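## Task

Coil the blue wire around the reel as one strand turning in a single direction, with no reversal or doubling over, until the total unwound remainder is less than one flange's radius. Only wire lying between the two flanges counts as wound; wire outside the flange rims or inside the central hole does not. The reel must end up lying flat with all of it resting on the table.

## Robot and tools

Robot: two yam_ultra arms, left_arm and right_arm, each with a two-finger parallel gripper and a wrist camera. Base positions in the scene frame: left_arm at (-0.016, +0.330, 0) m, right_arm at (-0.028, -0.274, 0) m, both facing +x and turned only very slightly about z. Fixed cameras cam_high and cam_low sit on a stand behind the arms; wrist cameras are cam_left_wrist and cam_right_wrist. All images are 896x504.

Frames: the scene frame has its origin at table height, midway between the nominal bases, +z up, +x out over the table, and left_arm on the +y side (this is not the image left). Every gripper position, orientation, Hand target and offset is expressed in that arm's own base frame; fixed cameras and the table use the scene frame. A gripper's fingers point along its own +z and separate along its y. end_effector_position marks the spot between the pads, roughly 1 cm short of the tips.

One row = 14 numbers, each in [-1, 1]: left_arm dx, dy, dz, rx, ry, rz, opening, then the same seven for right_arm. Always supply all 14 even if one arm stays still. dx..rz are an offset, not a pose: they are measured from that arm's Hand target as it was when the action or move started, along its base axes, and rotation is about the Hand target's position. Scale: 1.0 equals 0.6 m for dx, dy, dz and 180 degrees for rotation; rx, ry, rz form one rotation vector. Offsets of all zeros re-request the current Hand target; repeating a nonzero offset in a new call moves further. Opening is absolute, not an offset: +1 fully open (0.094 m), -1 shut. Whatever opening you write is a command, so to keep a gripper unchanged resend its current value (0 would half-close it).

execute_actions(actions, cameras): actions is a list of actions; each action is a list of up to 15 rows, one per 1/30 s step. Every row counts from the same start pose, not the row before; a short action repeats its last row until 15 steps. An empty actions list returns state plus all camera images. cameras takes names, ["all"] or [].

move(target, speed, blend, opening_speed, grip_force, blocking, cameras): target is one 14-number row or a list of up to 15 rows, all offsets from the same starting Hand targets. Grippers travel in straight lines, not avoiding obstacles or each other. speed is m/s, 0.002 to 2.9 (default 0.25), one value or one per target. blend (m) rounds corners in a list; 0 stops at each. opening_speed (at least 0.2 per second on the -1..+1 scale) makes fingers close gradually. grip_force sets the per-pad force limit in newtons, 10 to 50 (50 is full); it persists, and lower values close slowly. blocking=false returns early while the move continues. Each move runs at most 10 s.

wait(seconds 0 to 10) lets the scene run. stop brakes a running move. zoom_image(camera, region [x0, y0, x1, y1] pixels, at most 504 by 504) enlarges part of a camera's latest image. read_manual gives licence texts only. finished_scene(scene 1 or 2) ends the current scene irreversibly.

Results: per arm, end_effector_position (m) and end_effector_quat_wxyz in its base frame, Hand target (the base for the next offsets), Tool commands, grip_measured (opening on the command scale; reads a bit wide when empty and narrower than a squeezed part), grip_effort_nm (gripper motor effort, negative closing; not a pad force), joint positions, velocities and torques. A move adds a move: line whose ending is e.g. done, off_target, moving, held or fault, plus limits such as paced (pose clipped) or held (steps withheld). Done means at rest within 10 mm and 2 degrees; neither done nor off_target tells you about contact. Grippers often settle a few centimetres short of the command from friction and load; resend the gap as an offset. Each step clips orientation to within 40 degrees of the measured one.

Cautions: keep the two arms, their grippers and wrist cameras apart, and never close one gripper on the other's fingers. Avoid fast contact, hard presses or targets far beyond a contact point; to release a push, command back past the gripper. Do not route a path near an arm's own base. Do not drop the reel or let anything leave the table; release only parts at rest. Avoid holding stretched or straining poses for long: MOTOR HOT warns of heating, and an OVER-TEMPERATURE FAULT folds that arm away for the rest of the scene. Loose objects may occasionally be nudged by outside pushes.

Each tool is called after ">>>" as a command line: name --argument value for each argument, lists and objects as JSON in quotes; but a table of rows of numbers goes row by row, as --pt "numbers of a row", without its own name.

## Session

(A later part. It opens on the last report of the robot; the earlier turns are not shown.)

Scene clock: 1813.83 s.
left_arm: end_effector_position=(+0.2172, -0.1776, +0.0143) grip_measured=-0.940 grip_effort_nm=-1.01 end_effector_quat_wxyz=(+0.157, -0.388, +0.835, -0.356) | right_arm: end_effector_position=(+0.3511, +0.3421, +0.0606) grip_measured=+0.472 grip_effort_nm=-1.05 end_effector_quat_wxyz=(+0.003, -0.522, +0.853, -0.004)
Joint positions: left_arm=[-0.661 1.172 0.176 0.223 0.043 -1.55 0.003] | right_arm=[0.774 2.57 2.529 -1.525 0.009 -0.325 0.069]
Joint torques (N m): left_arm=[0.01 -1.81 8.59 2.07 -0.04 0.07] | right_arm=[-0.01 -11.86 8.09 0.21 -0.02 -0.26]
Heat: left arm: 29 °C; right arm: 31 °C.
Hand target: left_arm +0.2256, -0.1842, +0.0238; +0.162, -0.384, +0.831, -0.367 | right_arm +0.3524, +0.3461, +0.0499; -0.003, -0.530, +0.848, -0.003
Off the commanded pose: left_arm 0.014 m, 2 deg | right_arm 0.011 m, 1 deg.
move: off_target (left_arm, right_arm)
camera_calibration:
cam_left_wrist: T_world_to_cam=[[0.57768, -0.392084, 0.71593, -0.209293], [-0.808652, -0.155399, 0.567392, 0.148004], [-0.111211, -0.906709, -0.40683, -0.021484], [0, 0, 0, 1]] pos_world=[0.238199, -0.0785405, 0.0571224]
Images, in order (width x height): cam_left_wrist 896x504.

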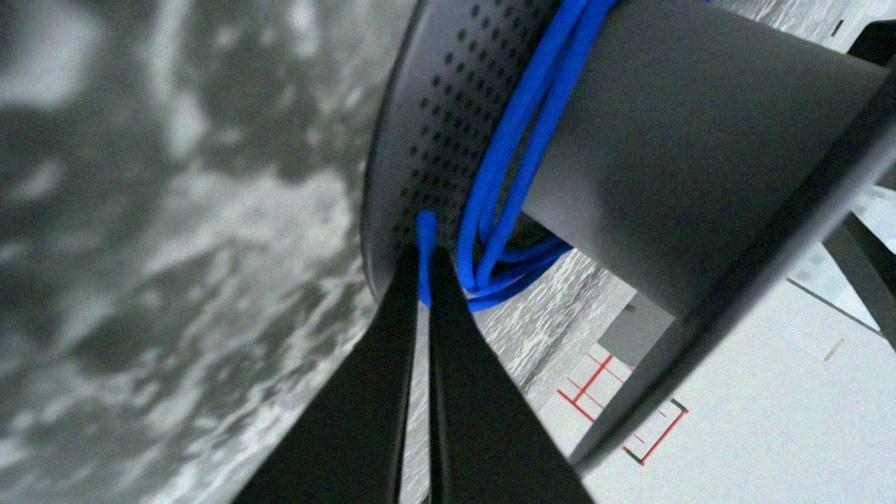

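>>> move --pt "-0.0118 0.0092 0.01 0 0 0 -1 0 0 0 0 0 0 0.42" --pt "-0.0118 0.0092 0.01 0 0 0 -0.7 0 0 0 0 0 0 0.42" --speed 0.05 --opening_speed 0.4 --cameras '["cam_left_wrist","cam_low"]'

Scene clock: 1829.17 s.
left_arm: end_effector_position=(+0.2144, -0.1755, +0.0212) grip_measured=-0.702 grip_effort_nm=0.15 end_effector_quat_wxyz=(+0.158, -0.387, +0.834, -0.360) | right_arm: end_effector_position=(+0.3511, +0.3421, +0.0606) grip_measured=+0.472 grip_effort_nm=-1.04 end_effector_quat_wxyz=(+0.003, -0.522, +0.853, -0.004)
Joint positions: left_arm=[-0.661 1.103 0.176 0.163 0.043 -1.55 0.014] | right_arm=[0.774 2.57 2.529 -1.525 0.009 -0.325 0.069]
Joint torques (N m): left_arm=[-0.03 -2.97 8.03 1.86 -0.03 0.06] | right_arm=[0.01 -11.92 7.92 0.24 -0.02 -0.2]
Heat: left arm: 31 °C; right arm: 31 °C.
Hand target: left_arm +0.2185, -0.1787, +0.0298; +0.162, -0.384, +0.831, -0.367 | right_arm +0.3524, +0.3461, +0.0499; -0.003, -0.530, +0.848, -0.003
Off the commanded pose: left_arm 0.010 m, 1 deg | right_arm 0.011 m, 1 deg.
move: off_target (right_arm)
camera_calibration:
cam_left_wrist: T_world_to_cam=[[0.572962, -0.388434, 0.721688, -0.21021], [-0.812354, -0.152469, 0.56288, 0.143568], [-0.108607, -0.908775, -0.402905, -0.0180333], [0, 0, 0, 1]] pos_world=[0.235112, -0.076151, 0.0636282]
Images, in order (width x height): cam_low 896x504, cam_left_wrist 896x504.

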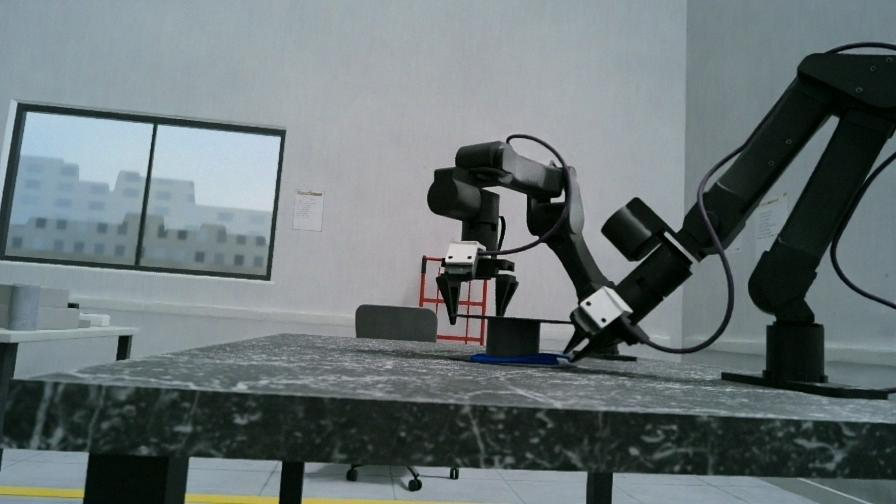

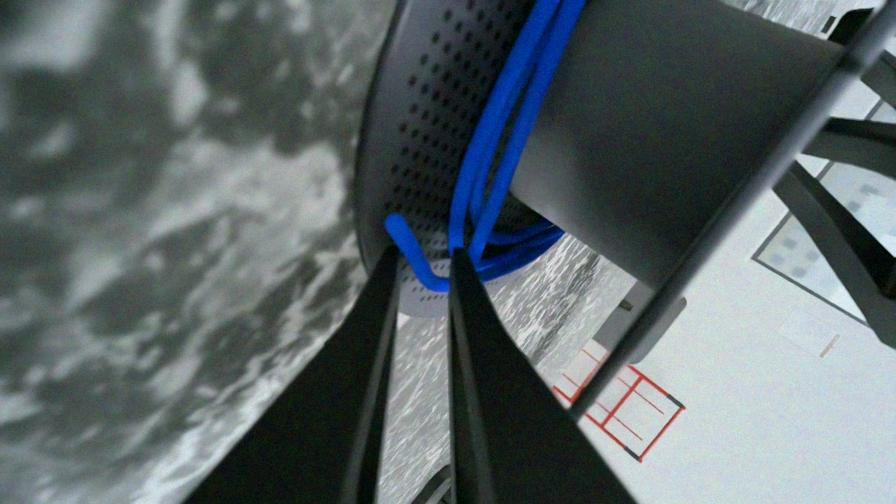

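>>> move --pt "-0.0383 0.0322 0.027 0 0 0 -0.7 0 0 0 0 0 0 0.42" --pt "-0.0475 0.0478 0.1 0 0 0 -0.7 0 0 0 0 0 0 0.42" --speed 0.08 --blend 0.01 --cameras '["all"]'

>>> zoom_image --camera "cam_low" --region '[440, 310, 620, 390]'

>>> zoom_image --camera "cam_left_wrist" --region '[320, 0, 700, 330]'

Scene clock: 1836.23 s.
left_arm: end_effector_position=(+0.1861, -0.1489, +0.0751) grip_measured=-0.702 grip_effort_nm=0.15 end_effector_quat_wxyz=(+0.155, -0.389, +0.835, -0.357) | right_arm: end_effector_position=(+0.3511, +0.3420, +0.0606) grip_measured=+0.472 grip_effort_nm=-1.04 end_effector_quat_wxyz=(+0.003, -0.523, +0.852, -0.004)
Joint positions: left_arm=[-0.623 0.641 0.295 -0.429 0.074 -1.526 0.014] | right_arm=[0.774 2.57 2.529 -1.525 0.009 -0.327 0.069]
Joint torques (N m): left_arm=[0.58 -0.62 10.65 1.86 -0.02 0.13] | right_arm=[0.1 -11.75 8.14 0.25 -0.02 -0.19]
Heat: left arm: 32 °C; right arm: 31 °C.
Hand target: left_arm +0.1900, -0.1501, +0.0899; +0.162, -0.384, +0.831, -0.367 | right_arm +0.3524, +0.3461, +0.0499; -0.003, -0.530, +0.848, -0.003
Off the commanded pose: left_arm 0.015 m, 2 deg | right_arm 0.012 m, 1 deg.
move: off_target (left_arm, right_arm)
camera_calibration:
cam_left_wrist: T_world_to_cam=[[0.580006, -0.390103, 0.715131, -0.22365], [-0.806761, -0.153491, 0.570594, 0.0925496], [-0.112824, -0.907888, -0.403746, 0.0257682], [0, 0, 0, 1]] pos_world=[0.207291, -0.0496463, 0.117534]
cam_right_wrist: T_world_to_cam=[[0.921966, -0.387097, 0.0116344, -0.195904], [-0.265799, -0.610645, 0.745965, 0.264528], [-0.281656, -0.690847, -0.665883, 0.48832], [0, 0, 0, 1]] pos_world=[0.388467, 0.423053, 0.130114]

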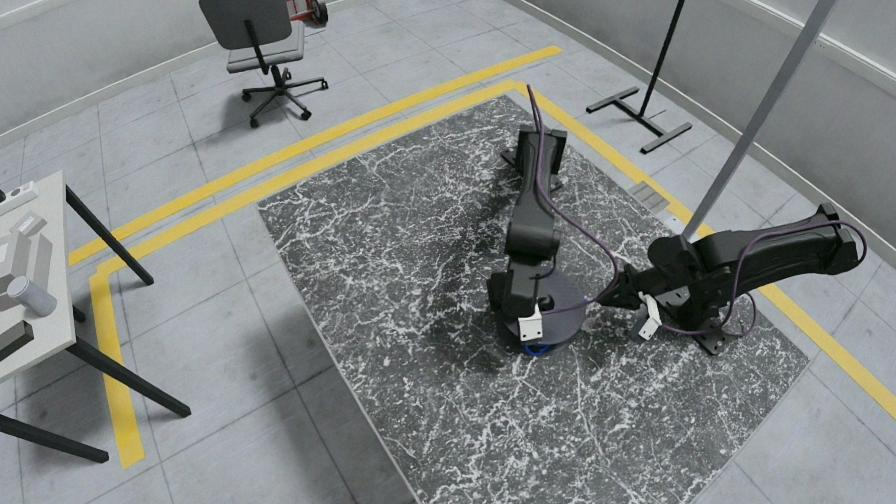

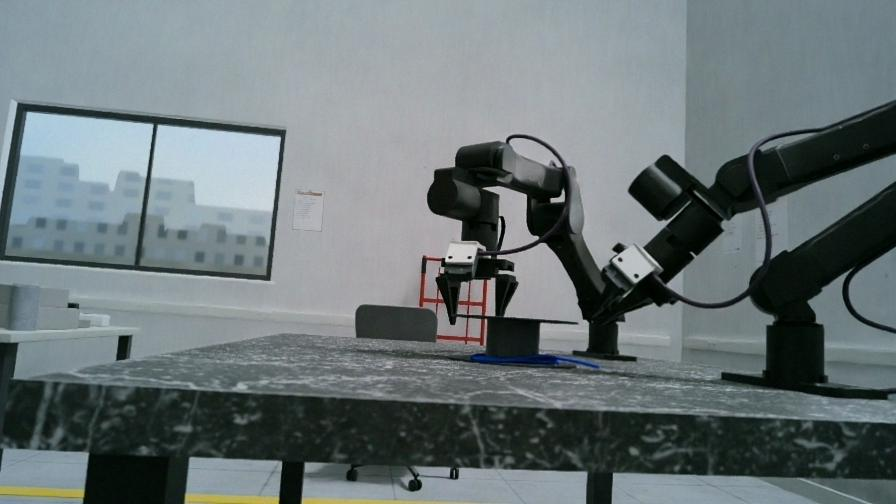

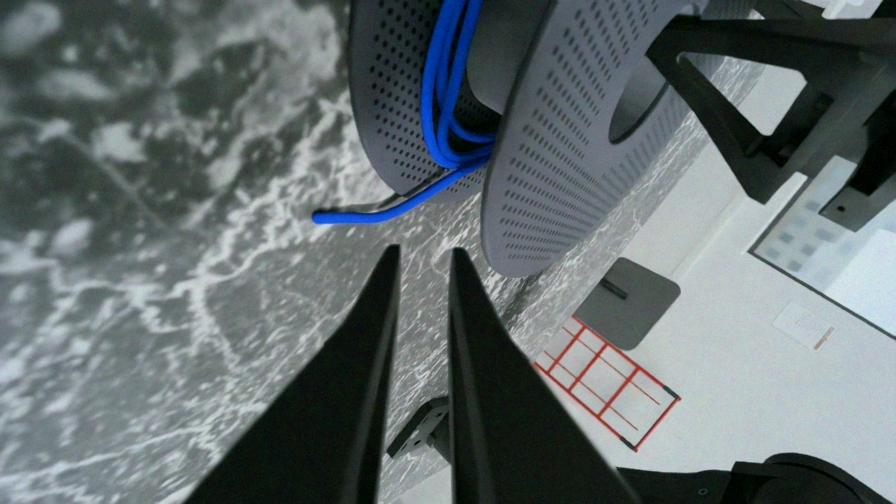

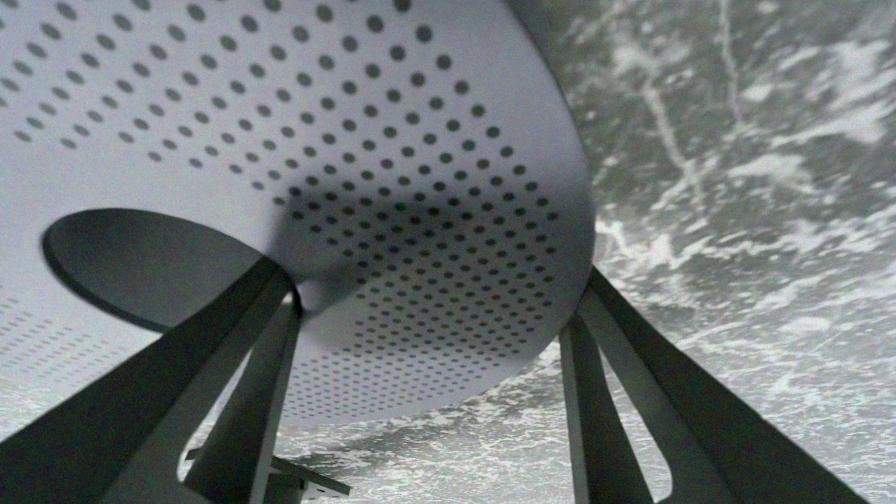

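Scaled by 2.800 from the camera's 896x504 image, which has a finer 1280x720 frame.

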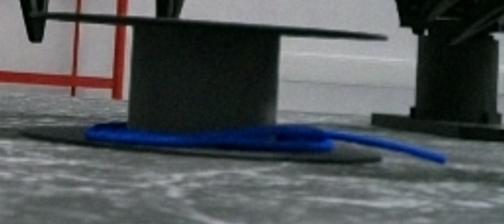

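Scaled by 1.326 from the camera's 896x504 image, which has a finer 1280x720 frame.

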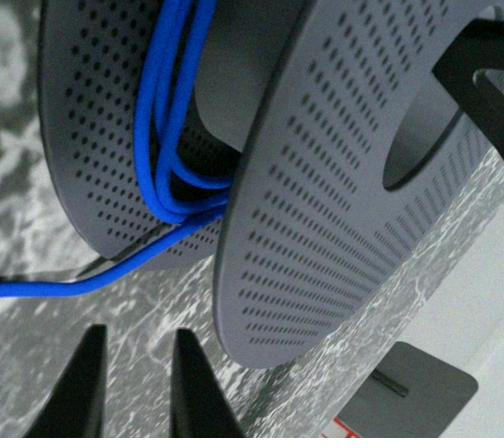

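>>> move --pt "0 0 0.02 0 0 0 -0.7 -0.0022 -0.0068 0.0178 0 0 0 0.42" --pt "0 0 0.02 0 0 0 -0.7 -0.0022 -0.0068 0.0178 0 0 0 0.92" --pt "0 0.05 0.0835 0.0804 0.0957 0 -0.7 -0.0022 -0.0068 0.117 0 0 0 0.92" --pt "0.0167 0.1 0.0835 0.1608 0.1915 0 -0.7 -0.2707 -0.1185 0.1335 0 0 -0.6167 0.92" --pt "0.0167 0.1 0.0835 0.1608 0.1915 0 -0.7 -0.289 -0.1318 0.0443 0.3822 0.0572 -0.5518 0" --speed '[0.1,0.1,0.25,0.5,0.4]' --blend '[0,0,0.01,0.02,0]' --opening_speed 1.5 --cameras '["all"]'

>>> zoom_image --camera "cam_low" --region '[440, 310, 620, 390]'

>>> zoom_image --camera "cam_right_wrist" --region '[300, 0, 620, 230]'

>>> zoom_image --camera "cam_high" --region '[480, 250, 640, 370]'

Scene clock: 1869.67 s.
left_arm: end_effector_position=(+0.1940, -0.0935, +0.1321) grip_measured=-0.702 grip_effort_nm=0.15 end_effector_quat_wxyz=(-0.010, -0.421, +0.907, -0.025) | right_arm: end_effector_position=(+0.1788, +0.2712, +0.0819) grip_measured=+0.002 grip_effort_nm=-0.14 end_effector_quat_wxyz=(+0.186, +0.347, +0.792, +0.465)
Joint positions: left_arm=[-0.413 1.332 1.121 -1.337 0.048 -1.283 0.014] | right_arm=[1.17 1.156 0.271 0.329 0.339 1.807 0.047]
Joint torques (N m): left_arm=[0.65 -3.36 9.35 0.32 -0.25 0.07] | right_arm=[0.06 -1.92 5.31 2.13 0.29 -0.22]
Heat: left arm: 33 °C; right arm: 31 °C.
Hand target: left_arm +0.2000, -0.0900, +0.1398; +0.001, -0.423, +0.906, -0.022 | right_arm +0.1790, +0.2671, +0.0765; +0.196, +0.343, +0.796, +0.459
Off the commanded pose: left_arm 0.010 m, 1 deg | right_arm 0.007 m, 1 deg.
move: done
camera_calibration:
cam_left_wrist: T_world_to_cam=[[0.804705, -0.592634, 0.0351408, -0.220041], [-0.39031, -0.483521, 0.783496, -0.0650136], [-0.447335, -0.644199, -0.620403, 0.218174], [0, 0, 0, 1]] pos_world=[0.24929, -0.0212918, 0.194026]
cam_right_wrist: T_world_to_cam=[[-0.326807, -0.37811, -0.866158, 0.22807], [-0.937197, 0.0114492, 0.348613, 0.143474], [-0.121897, 0.92569, -0.358105, -0.087126], [0, 0, 0, 1]] pos_world=[0.198378, 0.165245, 0.116328]

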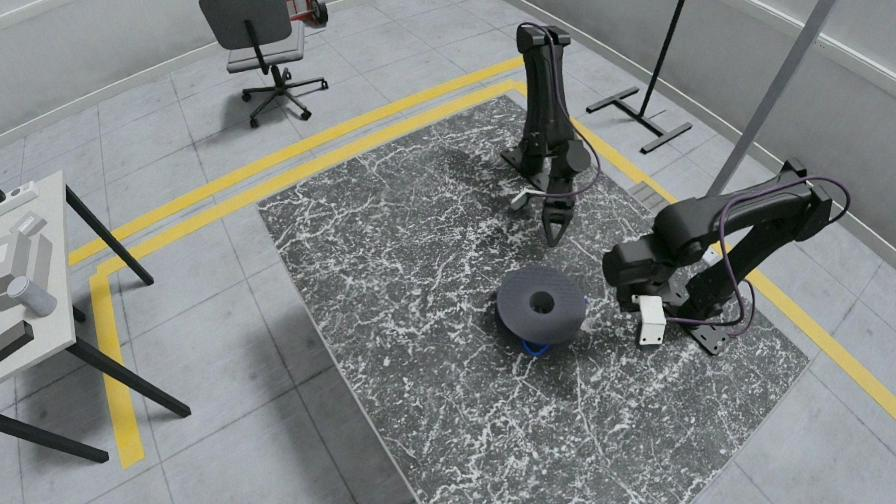

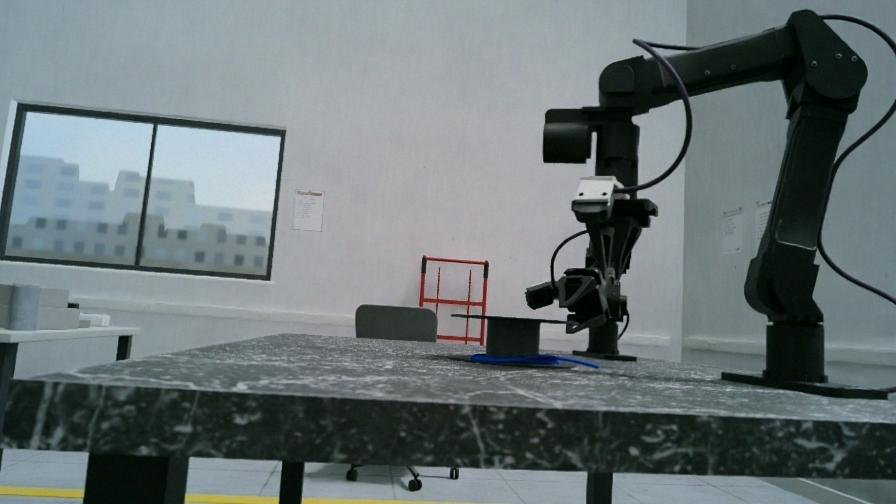

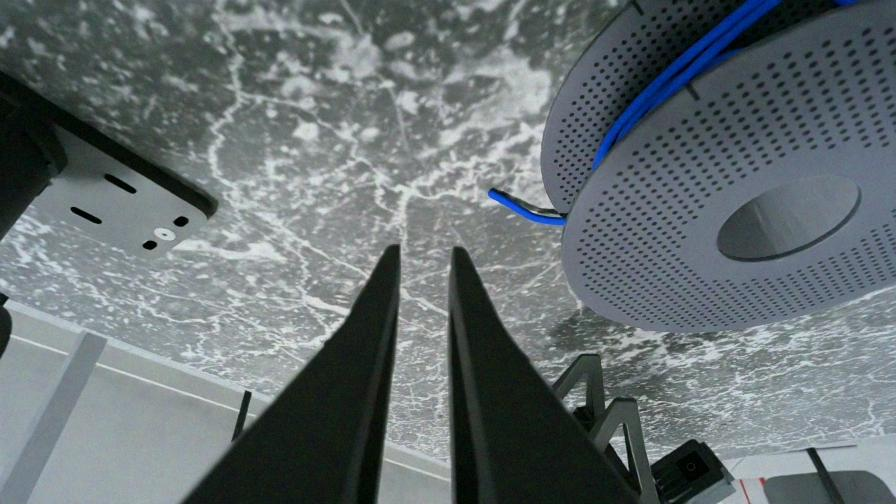

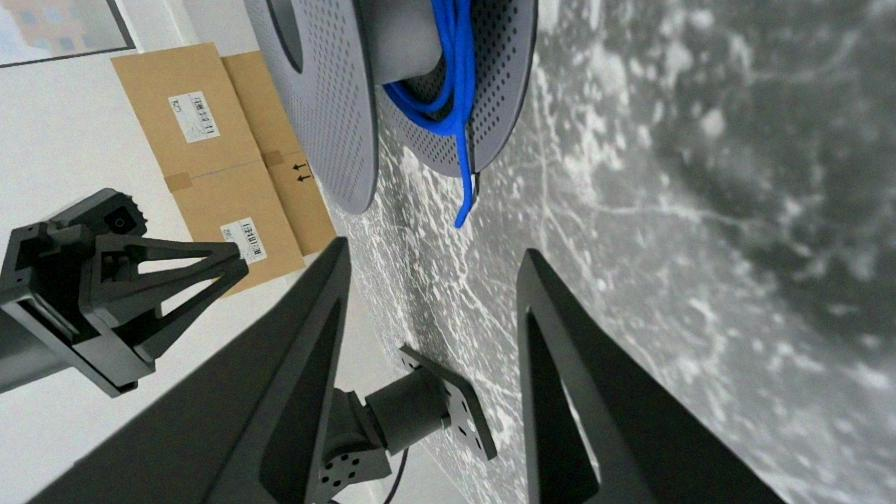

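Scaled by 2.800 from the camera's 896x504 image, which has a finer 1280x720 frame.

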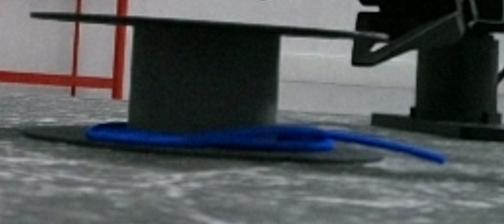

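Scaled by 1.575 from the camera's 896x504 image, which has a finer 1280x720 frame.

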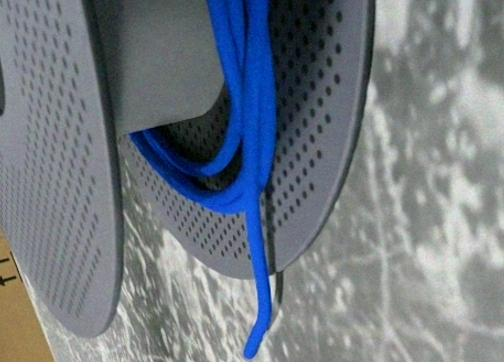

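Scaled by 3.150 from the camera's 896x504 image, which has a finer 1280x720 frame.

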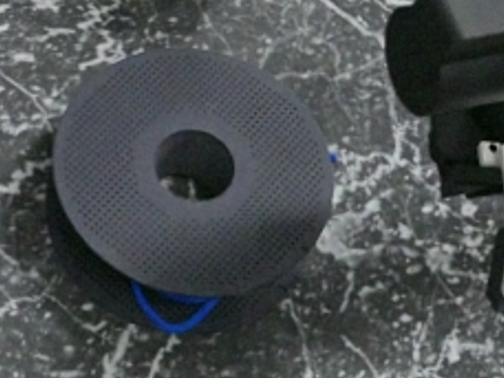

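>>> zoom_image --camera "cam_high" --region '[500, 320, 580, 370]'

>>> zoom_image --camera "cam_low" --region '[445, 335, 545, 380]'

>>> zoom_image --camera "cam_left_wrist" --region '[480, 0, 896, 260]'

Scaled by 6.300 from the camera's 896x504 image, which has a finer 1280x720 frame.

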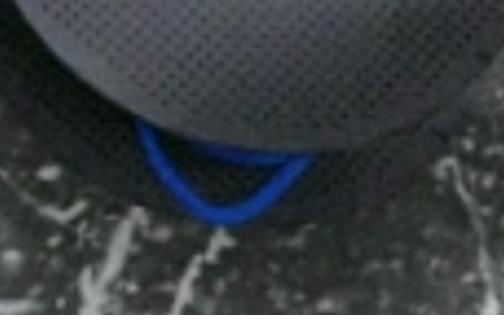

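Scaled by 5.040 from the camera's 896x504 image, which has a finer 1280x720 frame.

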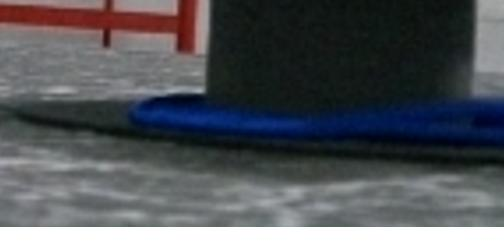

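Scaled by 1.212 from the camera's 896x504 image, which has a finer 1280x720 frame.

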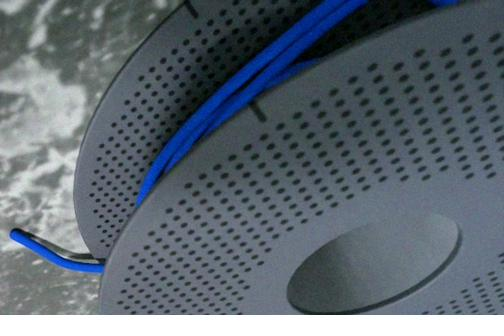

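>>> move --pt "0 0 0 0 0 0 -0.7 0 -0.02 0.0892 -0.1872 0.2774 -0.0907 0" --pt "0 0 0 0 0 0 -0.7 0.1517 -0.1118 0.1058 -0.1872 0.2774 -0.0907 0" --speed 0.4 --blend '[0.02,0]' --cameras '["all"]'

>>> zoom_image --camera "cam_right_wrist" --region '[200, 0, 700, 260]'

Scene clock: 1937.10 s.
left_arm: end_effector_position=(+0.1940, -0.0935, +0.1321) grip_measured=-0.702 grip_effort_nm=0.15 end_effector_quat_wxyz=(-0.010, -0.421, +0.907, -0.025) | right_arm: end_effector_position=(+0.2688, +0.1981, +0.1371) grip_measured=+0.002 grip_effort_nm=-0.13 end_effector_quat_wxyz=(-0.003, +0.543, +0.840, +0.007)
Joint positions: left_arm=[-0.413 1.332 1.121 -1.337 0.048 -1.283 0.014] | right_arm=[0.626 1.799 1.606 -1.368 -0.011 1.773 0.047]
Joint torques (N m): left_arm=[0.62 -3.4 9.36 0.32 -0.24 0.07] | right_arm=[0.08 -7.36 8.66 0.01 0.02 -0.13]
Heat: left arm: 32 °C; right arm: 31 °C.
Hand target: left_arm +0.2000, -0.0900, +0.1398; +0.001, -0.423, +0.906, -0.022 | right_arm +0.2700, +0.1999, +0.1399; -0.004, +0.537, +0.844, +0.001
Off the commanded pose: left_arm 0.010 m, 1 deg | right_arm 0.004 m, 1 deg.
move: done
camera_calibration:
cam_left_wrist: T_world_to_cam=[[0.804705, -0.592634, 0.0351408, -0.220041], [-0.39031, -0.483521, 0.783496, -0.0650136], [-0.447335, -0.644199, -0.620403, 0.218174], [0, 0, 0, 1]] pos_world=[0.24929, -0.0212918, 0.194026]
cam_right_wrist: T_world_to_cam=[[-0.879041, -0.476696, -0.00690887, 0.32782], [-0.317665, 0.574855, 0.754076, -0.124435], [-0.355493, 0.665058, -0.656751, 0.166596], [0, 0, 0, 1]] pos_world=[0.307862, 0.117007, 0.20551]

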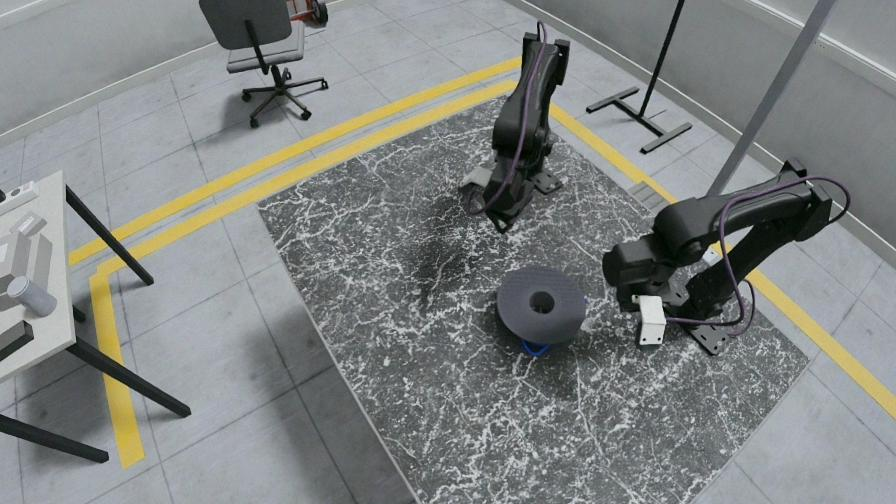

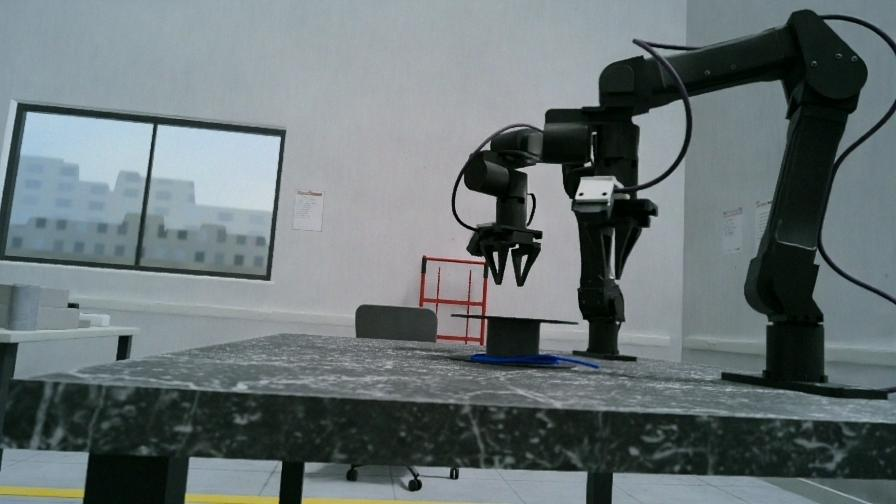

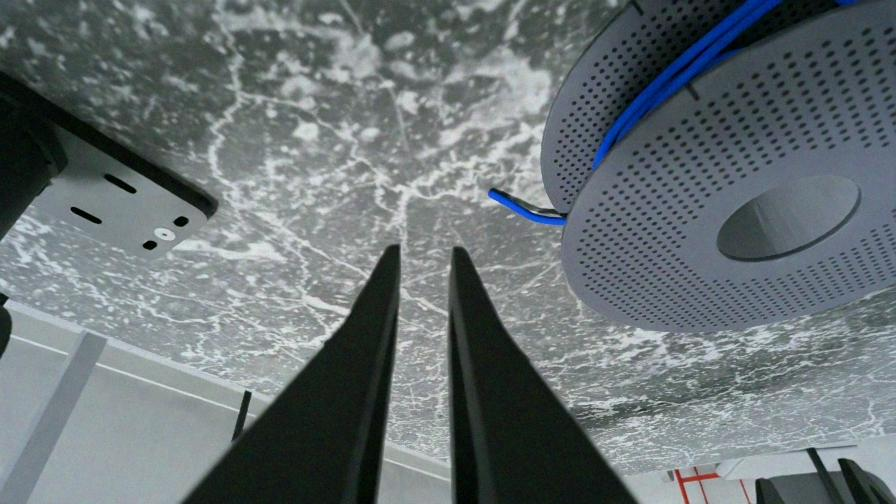

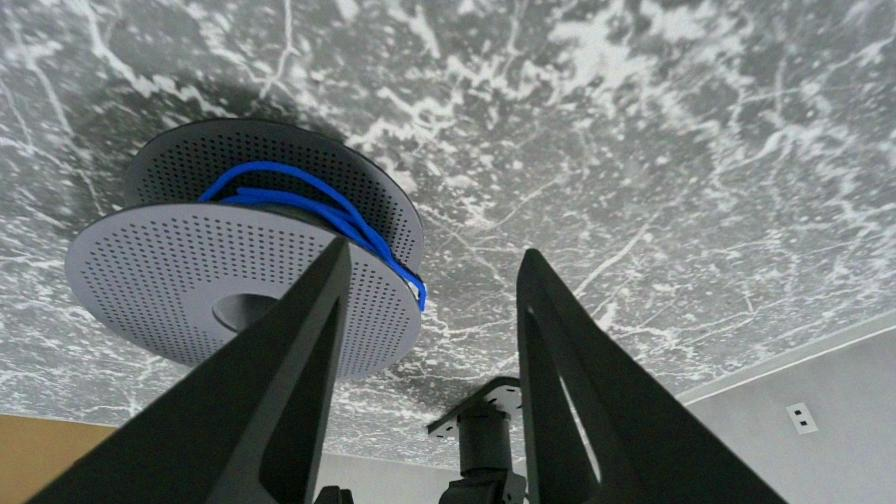

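Scaled by 1.008 from the camera's 896x504 image, which has a finer 1280x720 frame.

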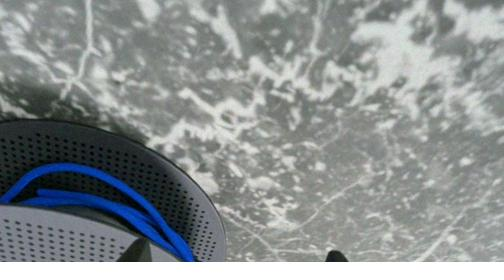

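>>> zoom_image --camera "cam_right_wrist" --region '[180, 130, 460, 330]'

Scaled by 1.800 from the camera's 896x504 image, which has a finer 1280x720 frame.

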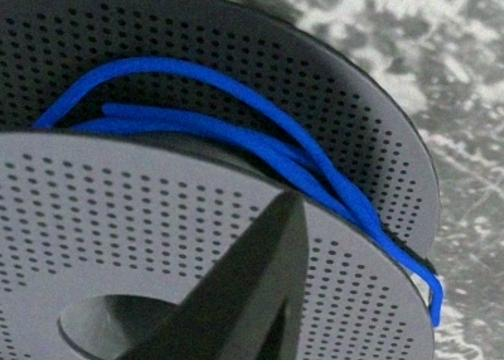

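>>> finished_scene --scene 2

The scene is finished: the task was done.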